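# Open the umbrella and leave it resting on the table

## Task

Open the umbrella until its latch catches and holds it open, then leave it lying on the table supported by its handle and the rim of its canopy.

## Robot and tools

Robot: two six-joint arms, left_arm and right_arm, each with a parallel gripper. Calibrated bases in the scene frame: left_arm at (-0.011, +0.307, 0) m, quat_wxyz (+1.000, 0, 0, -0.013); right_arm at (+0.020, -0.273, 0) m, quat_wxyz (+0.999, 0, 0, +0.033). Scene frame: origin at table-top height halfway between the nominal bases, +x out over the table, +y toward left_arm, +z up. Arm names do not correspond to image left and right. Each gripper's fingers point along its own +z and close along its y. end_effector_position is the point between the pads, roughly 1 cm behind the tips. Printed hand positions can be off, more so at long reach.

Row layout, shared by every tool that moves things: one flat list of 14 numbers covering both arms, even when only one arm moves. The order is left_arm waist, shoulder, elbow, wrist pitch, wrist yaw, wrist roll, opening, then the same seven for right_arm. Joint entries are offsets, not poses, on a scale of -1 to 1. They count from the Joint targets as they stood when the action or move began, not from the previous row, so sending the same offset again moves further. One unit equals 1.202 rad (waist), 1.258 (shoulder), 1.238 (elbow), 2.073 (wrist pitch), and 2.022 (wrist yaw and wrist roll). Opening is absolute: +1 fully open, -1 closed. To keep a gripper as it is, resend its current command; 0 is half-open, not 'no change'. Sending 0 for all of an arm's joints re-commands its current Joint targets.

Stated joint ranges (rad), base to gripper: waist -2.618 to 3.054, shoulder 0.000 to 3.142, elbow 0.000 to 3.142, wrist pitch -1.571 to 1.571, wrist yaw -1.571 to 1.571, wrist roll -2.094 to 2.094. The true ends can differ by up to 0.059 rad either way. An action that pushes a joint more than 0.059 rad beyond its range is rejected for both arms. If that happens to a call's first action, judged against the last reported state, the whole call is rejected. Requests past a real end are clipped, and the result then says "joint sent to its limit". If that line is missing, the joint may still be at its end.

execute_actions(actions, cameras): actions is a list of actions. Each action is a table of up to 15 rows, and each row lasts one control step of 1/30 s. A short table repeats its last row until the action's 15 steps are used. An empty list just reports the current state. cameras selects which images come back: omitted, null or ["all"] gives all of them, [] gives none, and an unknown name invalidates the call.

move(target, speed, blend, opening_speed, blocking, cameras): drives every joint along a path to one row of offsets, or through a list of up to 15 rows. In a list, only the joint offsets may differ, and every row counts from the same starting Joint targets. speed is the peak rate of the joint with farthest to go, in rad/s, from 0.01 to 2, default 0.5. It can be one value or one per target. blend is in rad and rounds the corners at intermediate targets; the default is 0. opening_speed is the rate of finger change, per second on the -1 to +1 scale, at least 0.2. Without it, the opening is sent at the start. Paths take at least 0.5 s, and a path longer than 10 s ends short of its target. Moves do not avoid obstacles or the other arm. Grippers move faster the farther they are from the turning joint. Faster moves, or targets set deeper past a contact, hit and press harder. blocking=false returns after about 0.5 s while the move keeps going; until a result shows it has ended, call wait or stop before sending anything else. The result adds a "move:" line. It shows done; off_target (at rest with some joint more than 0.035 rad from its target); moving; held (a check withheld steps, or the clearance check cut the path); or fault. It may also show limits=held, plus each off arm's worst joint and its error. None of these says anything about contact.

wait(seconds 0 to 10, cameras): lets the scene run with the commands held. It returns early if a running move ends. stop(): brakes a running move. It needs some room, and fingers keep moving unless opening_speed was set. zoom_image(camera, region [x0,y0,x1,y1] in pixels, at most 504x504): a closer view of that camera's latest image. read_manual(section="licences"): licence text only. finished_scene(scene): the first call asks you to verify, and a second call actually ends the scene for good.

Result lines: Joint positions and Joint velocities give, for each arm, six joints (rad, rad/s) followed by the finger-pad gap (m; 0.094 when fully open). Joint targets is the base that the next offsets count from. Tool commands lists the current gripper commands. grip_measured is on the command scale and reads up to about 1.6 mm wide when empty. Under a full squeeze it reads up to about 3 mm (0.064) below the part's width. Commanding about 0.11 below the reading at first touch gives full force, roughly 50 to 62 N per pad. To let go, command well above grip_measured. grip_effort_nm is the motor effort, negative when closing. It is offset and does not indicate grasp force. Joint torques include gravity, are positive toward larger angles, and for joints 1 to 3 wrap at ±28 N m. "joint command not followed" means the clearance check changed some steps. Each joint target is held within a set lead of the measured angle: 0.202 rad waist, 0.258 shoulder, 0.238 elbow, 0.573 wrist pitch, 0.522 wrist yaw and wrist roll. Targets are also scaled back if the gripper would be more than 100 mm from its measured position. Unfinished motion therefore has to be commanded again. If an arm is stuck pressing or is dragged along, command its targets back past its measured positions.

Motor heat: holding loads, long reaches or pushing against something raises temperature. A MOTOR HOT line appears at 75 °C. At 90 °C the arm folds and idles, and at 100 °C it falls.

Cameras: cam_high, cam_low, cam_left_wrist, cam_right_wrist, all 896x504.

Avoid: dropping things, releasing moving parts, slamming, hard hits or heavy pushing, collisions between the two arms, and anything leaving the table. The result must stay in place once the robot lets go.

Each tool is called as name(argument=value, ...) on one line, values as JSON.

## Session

execute_actions(actions=[], cameras=["cam_high"])

Scene clock: 0.00 s.
left_arm: end_effector_position=(+0.5959, +0.4043, +0.2207) grip_measured=+1.000 grip_effort_nm=n/a end_effector_quat_wxyz=(+0.654, +0.378, +0.634, -0.163) | right_arm: end_effector_position=(+0.1480, -0.4587, +0.1654) grip_measured=+1.000 grip_effort_nm=n/a end_effector_quat_wxyz=(+0.072, +0.916, +0.386, -0.084)
Joint names: [waist, shoulder, elbow, wrist pitch, wrist yaw, wrist roll]
Joint positions: left_arm=[0.458 2.394 1.981 0.157 1.203 0.533 0.094] | right_arm=[-0.875 1.318 1.218 -1.393 0.208 1.528 0.094]
Joint velocities: left_arm=[0.007 0.002 0.002 0.007 -0.095 -0.007 0] | right_arm=[-0.002 -0.002 0.012 0.007 -0.037 0.037 0]
Joint torques (N m): no reading
Motor temperatures (°C): left_arm=[34 35 36 33 32 31 31] | right_arm=[34 37 34 32 33 34 34]
Heat: left arm: 36 °C; right arm: 37 °C.
Joint targets: left_arm=[0.458 2.391 1.986 0.144 1.208 0.531] | right_arm=[-0.875 1.313 1.224 -1.399 0.218 1.527]
Tool commands: left_gripper/opening=+1.0 right_gripper/opening=+1.0
Images, in order (width x height): cam_high 896x504.

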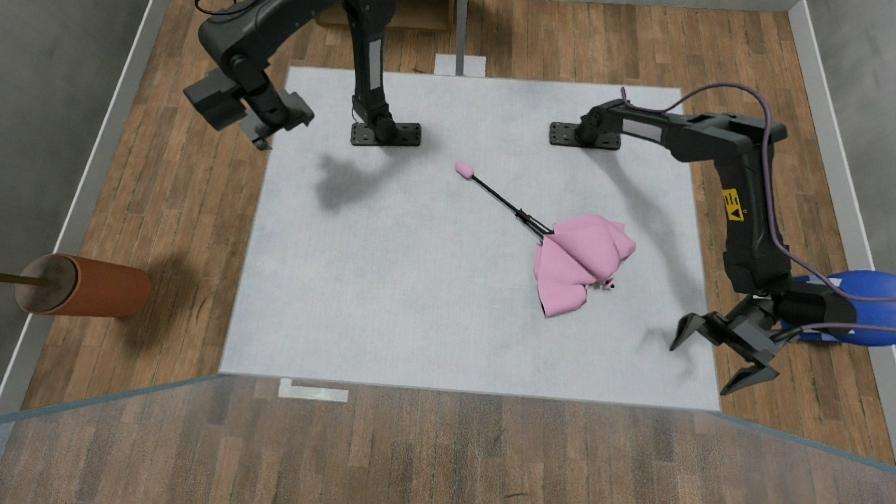

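move(target=[[-0.3810,-0.5095,-0.3118,-0.3589,-0.4491,0.3309,1,-0.26,0.432,0.2326,0.482,-0.4286,-0.3776,1],[-0.8478,-0.5087,-0.4160,-0.6922,-0.5974,0.5406,1,-0.52,0.8641,0.4653,0.9643,-0.8571,-0.7552,1]], speed=0.6, blend=0.1, cameras=["cam_left_wrist"])

Scene clock: 15.97 s.
left_arm: end_effector_position=(+0.2626, +0.1260, +0.1176) grip_measured=+1.000 grip_effort_nm=-0.002 end_effector_quat_wxyz=(+0.005, +0.892, +0.451, +0.004) | right_arm: end_effector_position=(+0.2682, -0.7731, +0.2080) grip_measured=+1.000 grip_effort_nm=-0.051 end_effector_quat_wxyz=(+0.706, -0.010, +0.708, +0.035)
Joint names: [waist, shoulder, elbow, wrist pitch, wrist yaw, wrist roll]
Joint positions: left_arm=[-0.561 1.773 1.488 -1.274 -0.002 1.618 0.094] | right_arm=[-1.503 2.378 1.768 0.587 -1.501 0.012 0.094]
Joint velocities: left_arm=[-0.022 -0.017 0.007 0.022 -0.066 -0.007 0] | right_arm=[-0.017 0.012 0.002 -0.022 0.066 -0.022 0]
Joint torques (N m): left_arm=[-0.01 -8.69 5.01 0.33 -0.01 0.13] | right_arm=[0.31 -10.03 9.78 1.4 -0.17 -0.09]
Motor temperatures (°C): left_arm=[34 39 38 35 32 31 31] | right_arm=[34 37 35 33 33 34 34]
Heat: left arm: 39 °C; right arm: 37 °C.
Joint targets: left_arm=[-0.562 1.751 1.471 -1.291 0.000 1.624] | right_arm=[-1.500 2.400 1.801 0.600 -1.515 0.001]
move: done
Images, in order (width x height): cam_left_wrist 896x504.

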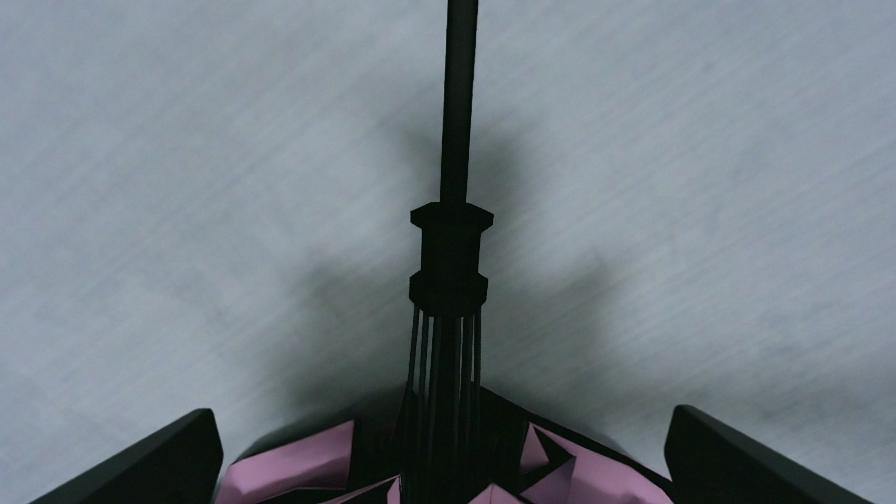

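move(target=[0,0.0962,-0.2141,0.1790,0,0,1,0,0,0,0,0,0,1], speed=0.2, cameras=[])

move(target=[0,0,0,0,0,0,-0.7,0,0,0,0,0,0,1], opening_speed=1.2, cameras=[])

Scene clock: 25.40 s.
left_arm: end_effector_position=(+0.2650, +0.1246, +0.0271) grip_measured=+1.000 grip_effort_nm=-0.017 end_effector_quat_wxyz=(+0.006, +0.892, +0.451, +0.005) | right_arm: end_effector_position=(+0.2682, -0.7729, +0.2081) grip_measured=+1.000 grip_effort_nm=-0.051 end_effector_quat_wxyz=(+0.706, -0.012, +0.708, +0.035)
Joint names: [waist, shoulder, elbow, wrist pitch, wrist yaw, wrist roll]
Joint positions: left_arm=[-0.561 1.855 1.222 -0.923 -0.003 1.618 0.094] | right_arm=[-1.503 2.378 1.768 0.589 -1.502 0.011 0.094]
Joint velocities: left_arm=[-0.002 0.007 -0.017 0.007 -0.066 -0.051 0] | right_arm=[-0.002 -0.007 -0.007 0.022 -0.007 -0.022 0]
Joint torques (N m): left_arm=[0.02 -6.06 4.71 0.53 0.01 0.11] | right_arm=[0.28 -10 9.8 1.42 -0.18 -0.07]
Motor temperatures (°C): left_arm=[34 38 38 34 32 31 31] | right_arm=[34 38 35 34 33 34 34]
Heat: left arm: 38 °C; right arm: 38 °C.
Joint targets: left_arm=[-0.562 1.872 1.206 -0.920 0.000 1.624] | right_arm=[-1.500 2.400 1.801 0.600 -1.515 0.001]
move: done
No camera images: "cameras" was empty.

Scene clock: 27.03 s.
left_arm: end_effector_position=(+0.2647, +0.1248, +0.0271) grip_measured=-0.451 grip_effort_nm=-1.038 end_effector_quat_wxyz=(+0.005, +0.892, +0.451, +0.005) | right_arm: end_effector_position=(+0.2682, -0.7729, +0.2081) grip_measured=+1.000 grip_effort_nm=-0.042 end_effector_quat_wxyz=(+0.706, -0.012, +0.708, +0.035)
Joint names: [waist, shoulder, elbow, wrist pitch, wrist yaw, wrist roll]
Joint positions: left_arm=[-0.561 1.855 1.222 -0.924 -0.003 1.619 0.026] | right_arm=[-1.503 2.378 1.768 0.589 -1.502 0.011 0.094]
Joint velocities: left_arm=[0.002 -0.012 0.007 -0.007 -0.037 -0.037 -0.001] | right_arm=[0.002 0.002 0.017 -0.081 0.022 -0.037 0]
Joint torques (N m): left_arm=[0.01 -6.06 4.7 0.55 0.01 0.11] | right_arm=[0.34 -10.07 9.87 1.4 -0.18 -0.1]
Motor temperatures (°C): left_arm=[34 38 38 34 32 31 31] | right_arm=[34 38 35 34 33 34 34]
Heat: left arm: 38 °C; right arm: 38 °C.
Joint targets: left_arm=[-0.562 1.872 1.206 -0.920 0.000 1.625] | right_arm=[-1.500 2.400 1.801 0.600 -1.515 0.001]
move: done
No camera images: "cameras" was empty.

move(target=[0,-0.3355,-0.4669,0.3425,0,0,0.6,0,0,0,0,0,0,1], speed=0.25, cameras=["cam_left_wrist"])

Scene clock: 40.93 s.
left_arm: end_effector_position=(+0.2679, +0.1229, +0.0370) grip_measured=+0.599 grip_effort_nm=0.066 end_effector_quat_wxyz=(+0.240, +0.858, +0.433, +0.139) | right_arm: end_effector_position=(+0.2682, -0.7729, +0.2081) grip_measured=+1.000 grip_effort_nm=-0.051 end_effector_quat_wxyz=(+0.706, -0.012, +0.708, +0.035)
Joint names: [waist, shoulder, elbow, wrist pitch, wrist yaw, wrist roll]
Joint positions: left_arm=[-0.561 1.448 0.651 -0.212 -0.004 1.622 0.075] | right_arm=[-1.503 2.378 1.768 0.589 -1.502 0.011 0.094]
Joint velocities: left_arm=[-0.002 0.007 -0.012 -0.066 -0.081 0.022 0] | right_arm=[0.002 -0.007 0.012 -0.081 0.007 0.037 0]
Joint torques (N m): left_arm=[0.02 -4.25 4.71 1.6 0.02 0.08] | right_arm=[0.28 -10.03 9.8 1.41 -0.16 -0.1]
Motor temperatures (°C): left_arm=[34 37 37 34 32 31 31] | right_arm=[34 38 36 35 33 34 34]
Heat: left arm: 37 °C; right arm: 38 °C.
Joint targets: left_arm=[-0.562 1.450 0.628 -0.210 0.000 1.624] | right_arm=[-1.500 2.400 1.801 0.600 -1.515 0.001]
move: done
Images, in order (width x height): cam_left_wrist 896x504.

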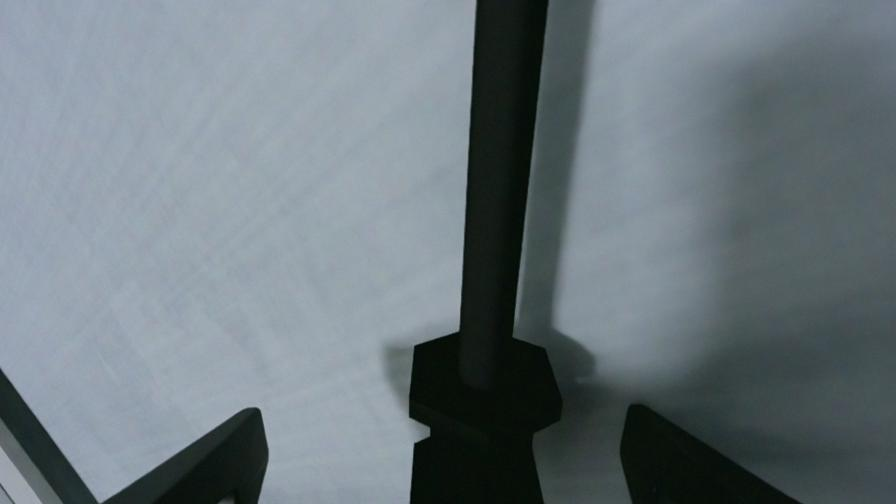

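move(target=[0,0.0397,-0.0242,0.0241,0,0,0.6,0,0,0,0,0,0,1], speed=0.2, cameras=[])

move(target=[0,0,0,0,0,0,-0.7,0,0,0,0,0,0,1], opening_speed=1.2, cameras=[])

Scene clock: 45.93 s.
left_arm: end_effector_position=(+0.2745, +0.1186, +0.0375) grip_measured=+0.599 grip_effort_nm=0.066 end_effector_quat_wxyz=(+0.256, +0.853, +0.430, +0.148) | right_arm: end_effector_position=(+0.2682, -0.7729, +0.2082) grip_measured=+1.000 grip_effort_nm=-0.037 end_effector_quat_wxyz=(+0.706, -0.012, +0.708, +0.035)
Joint names: [waist, shoulder, elbow, wrist pitch, wrist yaw, wrist roll]
Joint positions: left_arm=[-0.561 1.459 0.638 -0.148 -0.004 1.622 0.075] | right_arm=[-1.503 2.378 1.768 0.589 -1.502 0.011 0.094]
Joint velocities: left_arm=[-0.002 0.002 -0.012 0.051 -0.051 -0.051 -0.001] | right_arm=[-0.007 0.002 0.007 -0.037 0.037 0.051 0]
Joint torques (N m): left_arm=[0.02 -1.57 3.33 1.54 0.01 0.08] | right_arm=[0.29 -10.04 9.83 1.41 -0.17 -0.09]
Motor temperatures (°C): left_arm=[34 36 37 35 32 31 31] | right_arm=[34 39 36 35 33 34 34]
Heat: left arm: 37 °C; right arm: 39 °C.
Joint targets: left_arm=[-0.562 1.500 0.598 -0.160 0.000 1.624] | right_arm=[-1.500 2.400 1.801 0.600 -1.515 0.001]
move: off_target (left_arm); left_arm: the shoulder is farthest, 0.041 rad from its target
No camera images: "cameras" was empty.

Scene clock: 47.23 s.
left_arm: end_effector_position=(+0.2690, +0.1227, +0.0244) grip_measured=-0.502 grip_effort_nm=-1.038 end_effector_quat_wxyz=(+0.242, +0.858, +0.431, +0.141) | right_arm: end_effector_position=(+0.2682, -0.7729, +0.2082) grip_measured=+1.000 grip_effort_nm=-0.042 end_effector_quat_wxyz=(+0.706, -0.012, +0.708, +0.035)
Joint names: [waist, shoulder, elbow, wrist pitch, wrist yaw, wrist roll]
Joint positions: left_arm=[-0.561 1.484 0.619 -0.138 -0.006 1.624 0.023] | right_arm=[-1.503 2.378 1.768 0.589 -1.502 0.011 0.094]
Joint velocities: left_arm=[0.002 -0.007 0.012 -0.066 -0.081 -0.007 0] | right_arm=[-0.022 0.017 0.002 0.022 0.066 -0.037 0]
Joint torques (N m): left_arm=[0.02 -3.4 4.59 1.38 0.04 0.04] | right_arm=[0.29 -10.06 9.84 1.4 -0.18 -0.1]
Motor temperatures (°C): left_arm=[34 36 37 35 32 31 31] | right_arm=[34 39 36 35 33 34 34]
Heat: left arm: 37 °C; right arm: 39 °C.
Joint targets: left_arm=[-0.562 1.500 0.598 -0.160 0.000 1.624] | right_arm=[-1.500 2.400 1.801 0.600 -1.515 0.001]
move: done
No camera images: "cameras" was empty.

move(target=[[0.0516,-0.0795,0.3393,-0.0193,0.1484,-0.1602,-0.7,0,0,0,0,0,0,1],[0.2072,-0.0914,0.3530,0.2726,0.6108,-0.7982,-0.7,0,0,0,0,0,0,1]], speed=0.4, blend=0.1, cameras=["cam_high"])

Scene clock: 57.37 s.
left_arm: end_effector_position=(+0.2702, +0.0283, +0.3259) grip_measured=-0.502 grip_effort_nm=-1.033 end_effector_quat_wxyz=(+0.488, +0.496, +0.513, -0.503) | right_arm: end_effector_position=(+0.2682, -0.7729, +0.2082) grip_measured=+1.000 grip_effort_nm=-0.042 end_effector_quat_wxyz=(+0.706, -0.012, +0.708, +0.035)
Joint names: [waist, shoulder, elbow, wrist pitch, wrist yaw, wrist roll]
Joint positions: left_arm=[-0.32 1.419 0.992 0.375 1.223 0.018 0.023] | right_arm=[-1.503 2.378 1.768 0.589 -1.502 0.011 0.094]
Joint velocities: left_arm=[0.012 0.012 -0.002 0.037 0.066 0.022 0.001] | right_arm=[-0.007 -0.012 0.007 -0.081 -0.007 -0.066 0]
Joint torques (N m): left_arm=[0.62 -7.64 10.96 2.17 0.11 -0.03] | right_arm=[0.28 -9.99 9.85 1.4 -0.17 -0.11]
Motor temperatures (°C): left_arm=[34 36 38 36 32 31 32] | right_arm=[34 39 36 36 33 34 34]
Heat: left arm: 38 °C; right arm: 39 °C.
Joint targets: left_arm=[-0.313 1.385 1.035 0.405 1.235 0.010] | right_arm=[-1.500 2.400 1.801 0.600 -1.515 0.001]
move: off_target (left_arm); left_arm: the elbow is farthest, 0.043 rad from its target
Images, in order (width x height): cam_high 896x504.

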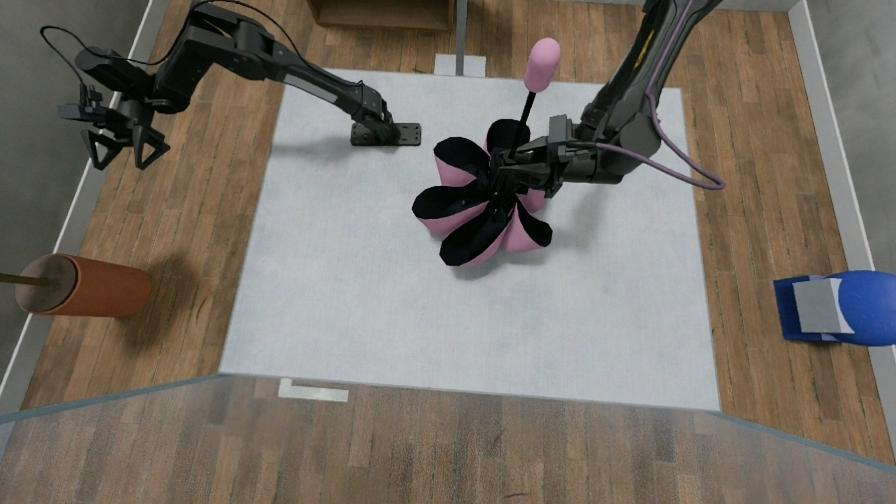

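move(target=[0,0.3140,-0.3756,0.2533,0,0,-0.7,0,0,0,0,0,0,1], speed=0.25, cameras=[])

move(target=[0.015,0.3577,-0.1373,0.1351,0.0025,0,-0.7,0,0,0,0,0,0,1], speed=0.15, cameras=[])

Scene clock: 64.40 s.
left_arm: end_effector_position=(+0.2730, +0.0341, +0.1706) grip_measured=-0.497 grip_effort_nm=-1.038 end_effector_quat_wxyz=(+0.484, +0.483, +0.533, -0.499) | right_arm: end_effector_position=(+0.2682, -0.7729, +0.2082) grip_measured=+1.000 grip_effort_nm=-0.046 end_effector_quat_wxyz=(+0.706, -0.012, +0.708, +0.035)
Joint names: [waist, shoulder, elbow, wrist pitch, wrist yaw, wrist roll]
Joint positions: left_arm=[-0.305 1.739 0.612 1.032 1.205 0.025 0.024] | right_arm=[-1.503 2.378 1.768 0.589 -1.502 0.011 0.094]
Joint velocities: left_arm=[0.007 0.017 -0.027 -0.051 0.037 -0.007 -0.001] | right_arm=[-0.007 0.027 -0.007 -0.037 -0.037 0.007 0]
Joint torques (N m): left_arm=[-0.64 -3.03 2.14 0.85 0.34 -0.14] | right_arm=[0.34 -10.04 9.78 1.42 -0.17 -0.1]
Motor temperatures (°C): left_arm=[34 36 38 37 32 31 32] | right_arm=[34 39 36 36 33 34 34]
Heat: left arm: 38 °C; right arm: 39 °C.
Joint targets: left_arm=[-0.313 1.780 0.570 0.930 1.235 0.010] | right_arm=[-1.500 2.400 1.801 0.600 -1.515 0.001]
move: off_target (left_arm); left_arm: the wrist pitch is farthest, 0.102 rad from its target
No camera images: "cameras" was empty.

Scene clock: 67.73 s.
left_arm: end_effector_position=(+0.2636, +0.0463, +0.1087) grip_measured=-0.499 grip_effort_nm=-1.038 end_effector_quat_wxyz=(+0.501, +0.471, +0.527, -0.500) | right_arm: end_effector_position=(+0.2682, -0.7728, +0.2082) grip_measured=+1.000 grip_effort_nm=-0.046 end_effector_quat_wxyz=(+0.706, -0.012, +0.708, +0.035)
Joint names: [waist, shoulder, elbow, wrist pitch, wrist yaw, wrist roll]
Joint positions: left_arm=[-0.279 2.056 0.499 1.563 1.208 -0.06 0.024] | right_arm=[-1.503 2.378 1.768 0.589 -1.502 0.011 0.094]
Joint velocities: left_arm=[-0.007 0.007 -0.007 0.051 -0.139 -0.037 0] | right_arm=[-0.007 -0.002 0.012 -0.022 -0.051 -0.037 0]
Joint torques (N m): left_arm=[-1.01 3.71 -3.33 -1.08 0.24 0.69] | right_arm=[0.34 -10.07 9.8 1.42 -0.17 -0.1]
Motor temperatures (°C): left_arm=[34 36 38 37 32 31 32] | right_arm=[34 39 37 36 33 34 34]
Heat: left arm: 38 °C; right arm: 39 °C.
Joint targets: left_arm=[-0.291 2.196 0.419 1.280 1.234 -0.004] | right_arm=[-1.500 2.400 1.801 0.600 -1.515 0.001]
move: off_target (left_arm); left_arm: the wrist pitch is farthest, 0.353 rad from its target
No camera images: "cameras" was empty.

move(target=[-0.02,-0.4221,0.1979,-0.1008,0,0.007,-0.7,0,0,0,0,0,0,1], speed=0.25, cameras=["cam_high"])

Scene clock: 72.57 s.
left_arm: end_effector_position=(+0.2775, +0.0328, +0.1992) grip_measured=-0.501 grip_effort_nm=-1.033 end_effector_quat_wxyz=(+0.519, +0.492, +0.506, -0.482) | right_arm: end_effector_position=(+0.2682, -0.7728, +0.2082) grip_measured=+1.000 grip_effort_nm=-0.056 end_effector_quat_wxyz=(+0.706, -0.012, +0.708, +0.035)
Joint names: [waist, shoulder, elbow, wrist pitch, wrist yaw, wrist roll]
Joint positions: left_arm=[-0.308 1.69 0.638 1.064 1.186 0.011 0.023] | right_arm=[-1.503 2.378 1.768 0.59 -1.502 0.011 0.094]
Joint velocities: left_arm=[0.007 -0.012 -0.002 0.066 0.007 0.037 0] | right_arm=[0.002 0.007 0.002 -0.081 0.007 -0.037 0]
Joint torques (N m): left_arm=[-0.66 -7.76 7.84 1.94 0.46 0.04] | right_arm=[0.29 -10.03 9.8 1.4 -0.16 -0.08]
Motor temperatures (°C): left_arm=[34 36 38 37 32 31 32] | right_arm=[34 39 37 36 33 34 34]
Heat: left arm: 38 °C; right arm: 39 °C.
Joint targets: left_arm=[-0.316 1.665 0.664 1.071 1.234 0.011] | right_arm=[-1.500 2.400 1.801 0.600 -1.515 0.001]
move: off_target (left_arm); left_arm: the wrist yaw is farthest, 0.048 rad from its target
Images, in order (width x height): cam_high 896x504.

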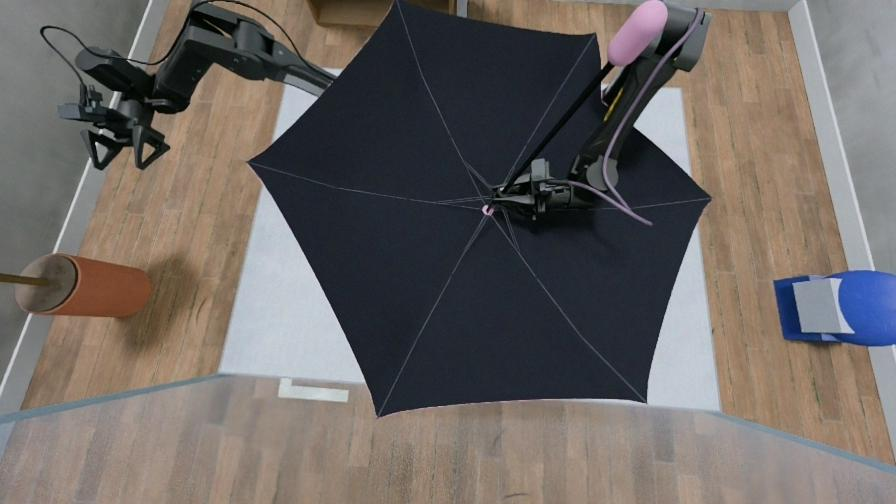

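move(target=[[-0.0557,-0.0318,0.1769,-0.1307,-0.0336,0.0865,-0.7,0,0,0,0,0,0,1],[-0.0749,0.0278,0.3457,-0.2103,-0.0450,0.1756,-0.7,0,0,0,0,0,0,1],[-0.0116,0.0525,0.5921,-0.3435,-0.0064,0.2517,-0.7,0,0,0,0,0,0,1],[0.0133,0.1502,0.8417,-0.4332,0.0084,0.3121,-0.7,0,0,0,0,0,0,1]], speed=0.22, blend=0.04, cameras=[])

move(target=[[0.0208,0.1145,0.1906,-0.0444,0.0124,0.0692,-0.7,0,0,0,0,0,0,1],[0.0308,0.0024,0.0113,0.0092,0.0519,0.1993,-0.7,0,0,0,0,0,0,1],[0.0499,0.0421,0.1769,-0.0724,0.0979,0.3289,-0.7,0,0,0,0,0,0,1],[0.0657,0.2258,0.5137,-0.1655,0.1370,0.4590,-0.7,0,0,0,0,0,0,1]], speed=0.22, blend=0.03, cameras=[])

Scene clock: 86.57 s.
left_arm: end_effector_position=(+0.3783, -0.0050, +0.3920) grip_measured=-0.501 grip_effort_nm=-1.033 end_effector_quat_wxyz=(+0.637, +0.635, +0.308, -0.310) | right_arm: end_effector_position=(+0.2682, -0.7728, +0.2082) grip_measured=+1.000 grip_effort_nm=-0.046 end_effector_quat_wxyz=(+0.706, -0.012, +0.708, +0.034)
Joint names: [waist, shoulder, elbow, wrist pitch, wrist yaw, wrist roll]
Joint positions: left_arm=[-0.306 1.839 1.666 0.185 1.241 0.654 0.023] | right_arm=[-1.503 2.378 1.768 0.59 -1.502 0.011 0.094]
Joint velocities: left_arm=[-0.002 0.007 0.002 0.037 0.007 0.051 0] | right_arm=[-0.007 0.017 0.002 0.051 -0.095 -0.037 0]
Joint torques (N m): left_arm=[0.61 -7.41 10.8 1.67 0.09 -0.1] | right_arm=[0.25 -10.07 9.83 1.39 -0.17 -0.1]
Motor temperatures (°C): left_arm=[34 37 39 38 32 31 32] | right_arm=[34 39 37 36 33 34 34]
Heat: left arm: 39 °C; right arm: 39 °C.
Joint targets: left_arm=[-0.299 1.854 1.706 0.173 1.251 0.642] | right_arm=[-1.500 2.400 1.801 0.600 -1.515 0.000]
move: off_target (left_arm); left_arm: the elbow is farthest, 0.040 rad from its target
No camera images: "cameras" was empty.

Scene clock: 92.47 s.
left_arm: end_effector_position=(+0.3956, +0.0184, +0.4528) grip_measured=-0.501 grip_effort_nm=-1.033 end_effector_quat_wxyz=(+0.706, +0.700, -0.097, -0.048) | right_arm: end_effector_position=(+0.2682, -0.7728, +0.2082) grip_measured=+1.000 grip_effort_nm=-0.046 end_effector_quat_wxyz=(+0.706, -0.012, +0.708, +0.034)
Joint names: [waist, shoulder, elbow, wrist pitch, wrist yaw, wrist roll]
Joint positions: left_arm=[-0.228 2.119 2.307 -0.137 1.522 1.59 0.023] | right_arm=[-1.503 2.378 1.768 0.59 -1.502 0.011 0.094]
Joint velocities: left_arm=[-0.002 0.002 -0.007 -0.051 -0.037 0.037 0] | right_arm=[-0.017 -0.007 -0.007 0.022 -0.022 -0.081 0]
Joint torques (N m): left_arm=[0.65 -8.61 9.62 1.26 0.03 -0.17] | right_arm=[0.28 -10.06 9.83 1.4 -0.17 -0.09]
Motor temperatures (°C): left_arm=[34 37 39 38 32 31 32] | right_arm=[34 39 37 36 33 34 34]
Heat: left arm: 39 °C; right arm: 39 °C.
Joint targets: left_arm=[-0.221 2.138 2.342 -0.170 1.528 1.570] | right_arm=[-1.500 2.400 1.801 0.600 -1.515 0.000]
move: done
No camera images: "cameras" was empty.

move(target=[[0.0017,-0.1415,-0.4305,0.3714,0.0188,0.0613,-0.7,0,0,0,0,0,0,1],[-0.0116,-0.2297,-0.87,0.6401,0.0119,0.1172,-0.7,0,0,0,0,0,0,1]], speed=0.25, cameras=[])

Scene clock: 102.60 s.
left_arm: end_effector_position=(+0.3226, +0.0357, +0.3352) grip_measured=-0.502 grip_effort_nm=-1.038 end_effector_quat_wxyz=(+0.670, +0.587, -0.389, +0.236) | right_arm: end_effector_position=(+0.2682, -0.7728, +0.2082) grip_measured=+1.000 grip_effort_nm=-0.042 end_effector_quat_wxyz=(+0.706, -0.012, +0.708, +0.034)
Joint names: [waist, shoulder, elbow, wrist pitch, wrist yaw, wrist roll]
Joint positions: left_arm=[-0.231 1.857 1.291 1.215 1.558 1.845 0.023] | right_arm=[-1.503 2.378 1.768 0.59 -1.502 0.011 0.094]
Joint velocities: left_arm=[-0.002 0.002 -0.002 -0.037 -0.022 -0.022 0] | right_arm=[-0.017 -0.017 -0.017 -0.007 0.037 -0.081 0]
Joint torques (N m): left_arm=[-0.25 -8.51 4.57 0.53 -0.42 -0.38] | right_arm=[0.29 -10.07 9.76 1.4 -0.18 -0.1]
Motor temperatures (°C): left_arm=[34 38 39 37 32 31 33] | right_arm=[34 39 37 37 33 34 34]
Heat: left arm: 39 °C; right arm: 39 °C.
Joint targets: left_arm=[-0.234 1.849 1.265 1.157 1.552 1.807] | right_arm=[-1.500 2.400 1.801 0.600 -1.515 0.000]
move: off_target (left_arm); left_arm: the wrist pitch is farthest, 0.058 rad from its target
No camera images: "cameras" was empty.

move(target=[-0.008,0.02,0,0.05,-0.02,0.01,0.9,0,0,0,0,0,0,1], opening_speed=0.5, cameras=[])

Scene clock: 106.77 s.
left_arm: end_effector_position=(+0.3214, +0.0330, +0.3368) grip_measured=+0.899 grip_effort_nm=0.071 end_effector_quat_wxyz=(+0.671, +0.581, -0.389, +0.247) | right_arm: end_effector_position=(+0.2682, -0.7728, +0.2082) grip_measured=+1.000 grip_effort_nm=-0.042 end_effector_quat_wxyz=(+0.706, -0.012, +0.708, +0.034)
Joint names: [waist, shoulder, elbow, wrist pitch, wrist yaw, wrist roll]
Joint positions: left_arm=[-0.239 1.857 1.28 1.257 1.535 1.834 0.089] | right_arm=[-1.503 2.378 1.768 0.59 -1.502 0.011 0.094]
Joint velocities: left_arm=[0.002 -0.017 0.017 -0.095 -0.007 -0.007 0] | right_arm=[-0.007 -0.017 -0.007 0.022 0.007 -0.007 0]
Joint torques (N m): left_arm=[-0.42 -6.68 5.42 1.14 -0.61 -0.03] | right_arm=[0.28 -10.04 9.83 1.4 -0.17 -0.09]
Motor temperatures (°C): left_arm=[34 38 39 37 32 31 32] | right_arm=[34 39 37 37 33 34 34]
Heat: left arm: 39 °C; right arm: 39 °C.
Joint targets: left_arm=[-0.244 1.874 1.265 1.261 1.511 1.827] | right_arm=[-1.500 2.400 1.801 0.600 -1.515 0.000]
move: done
No camera images: "cameras" was empty.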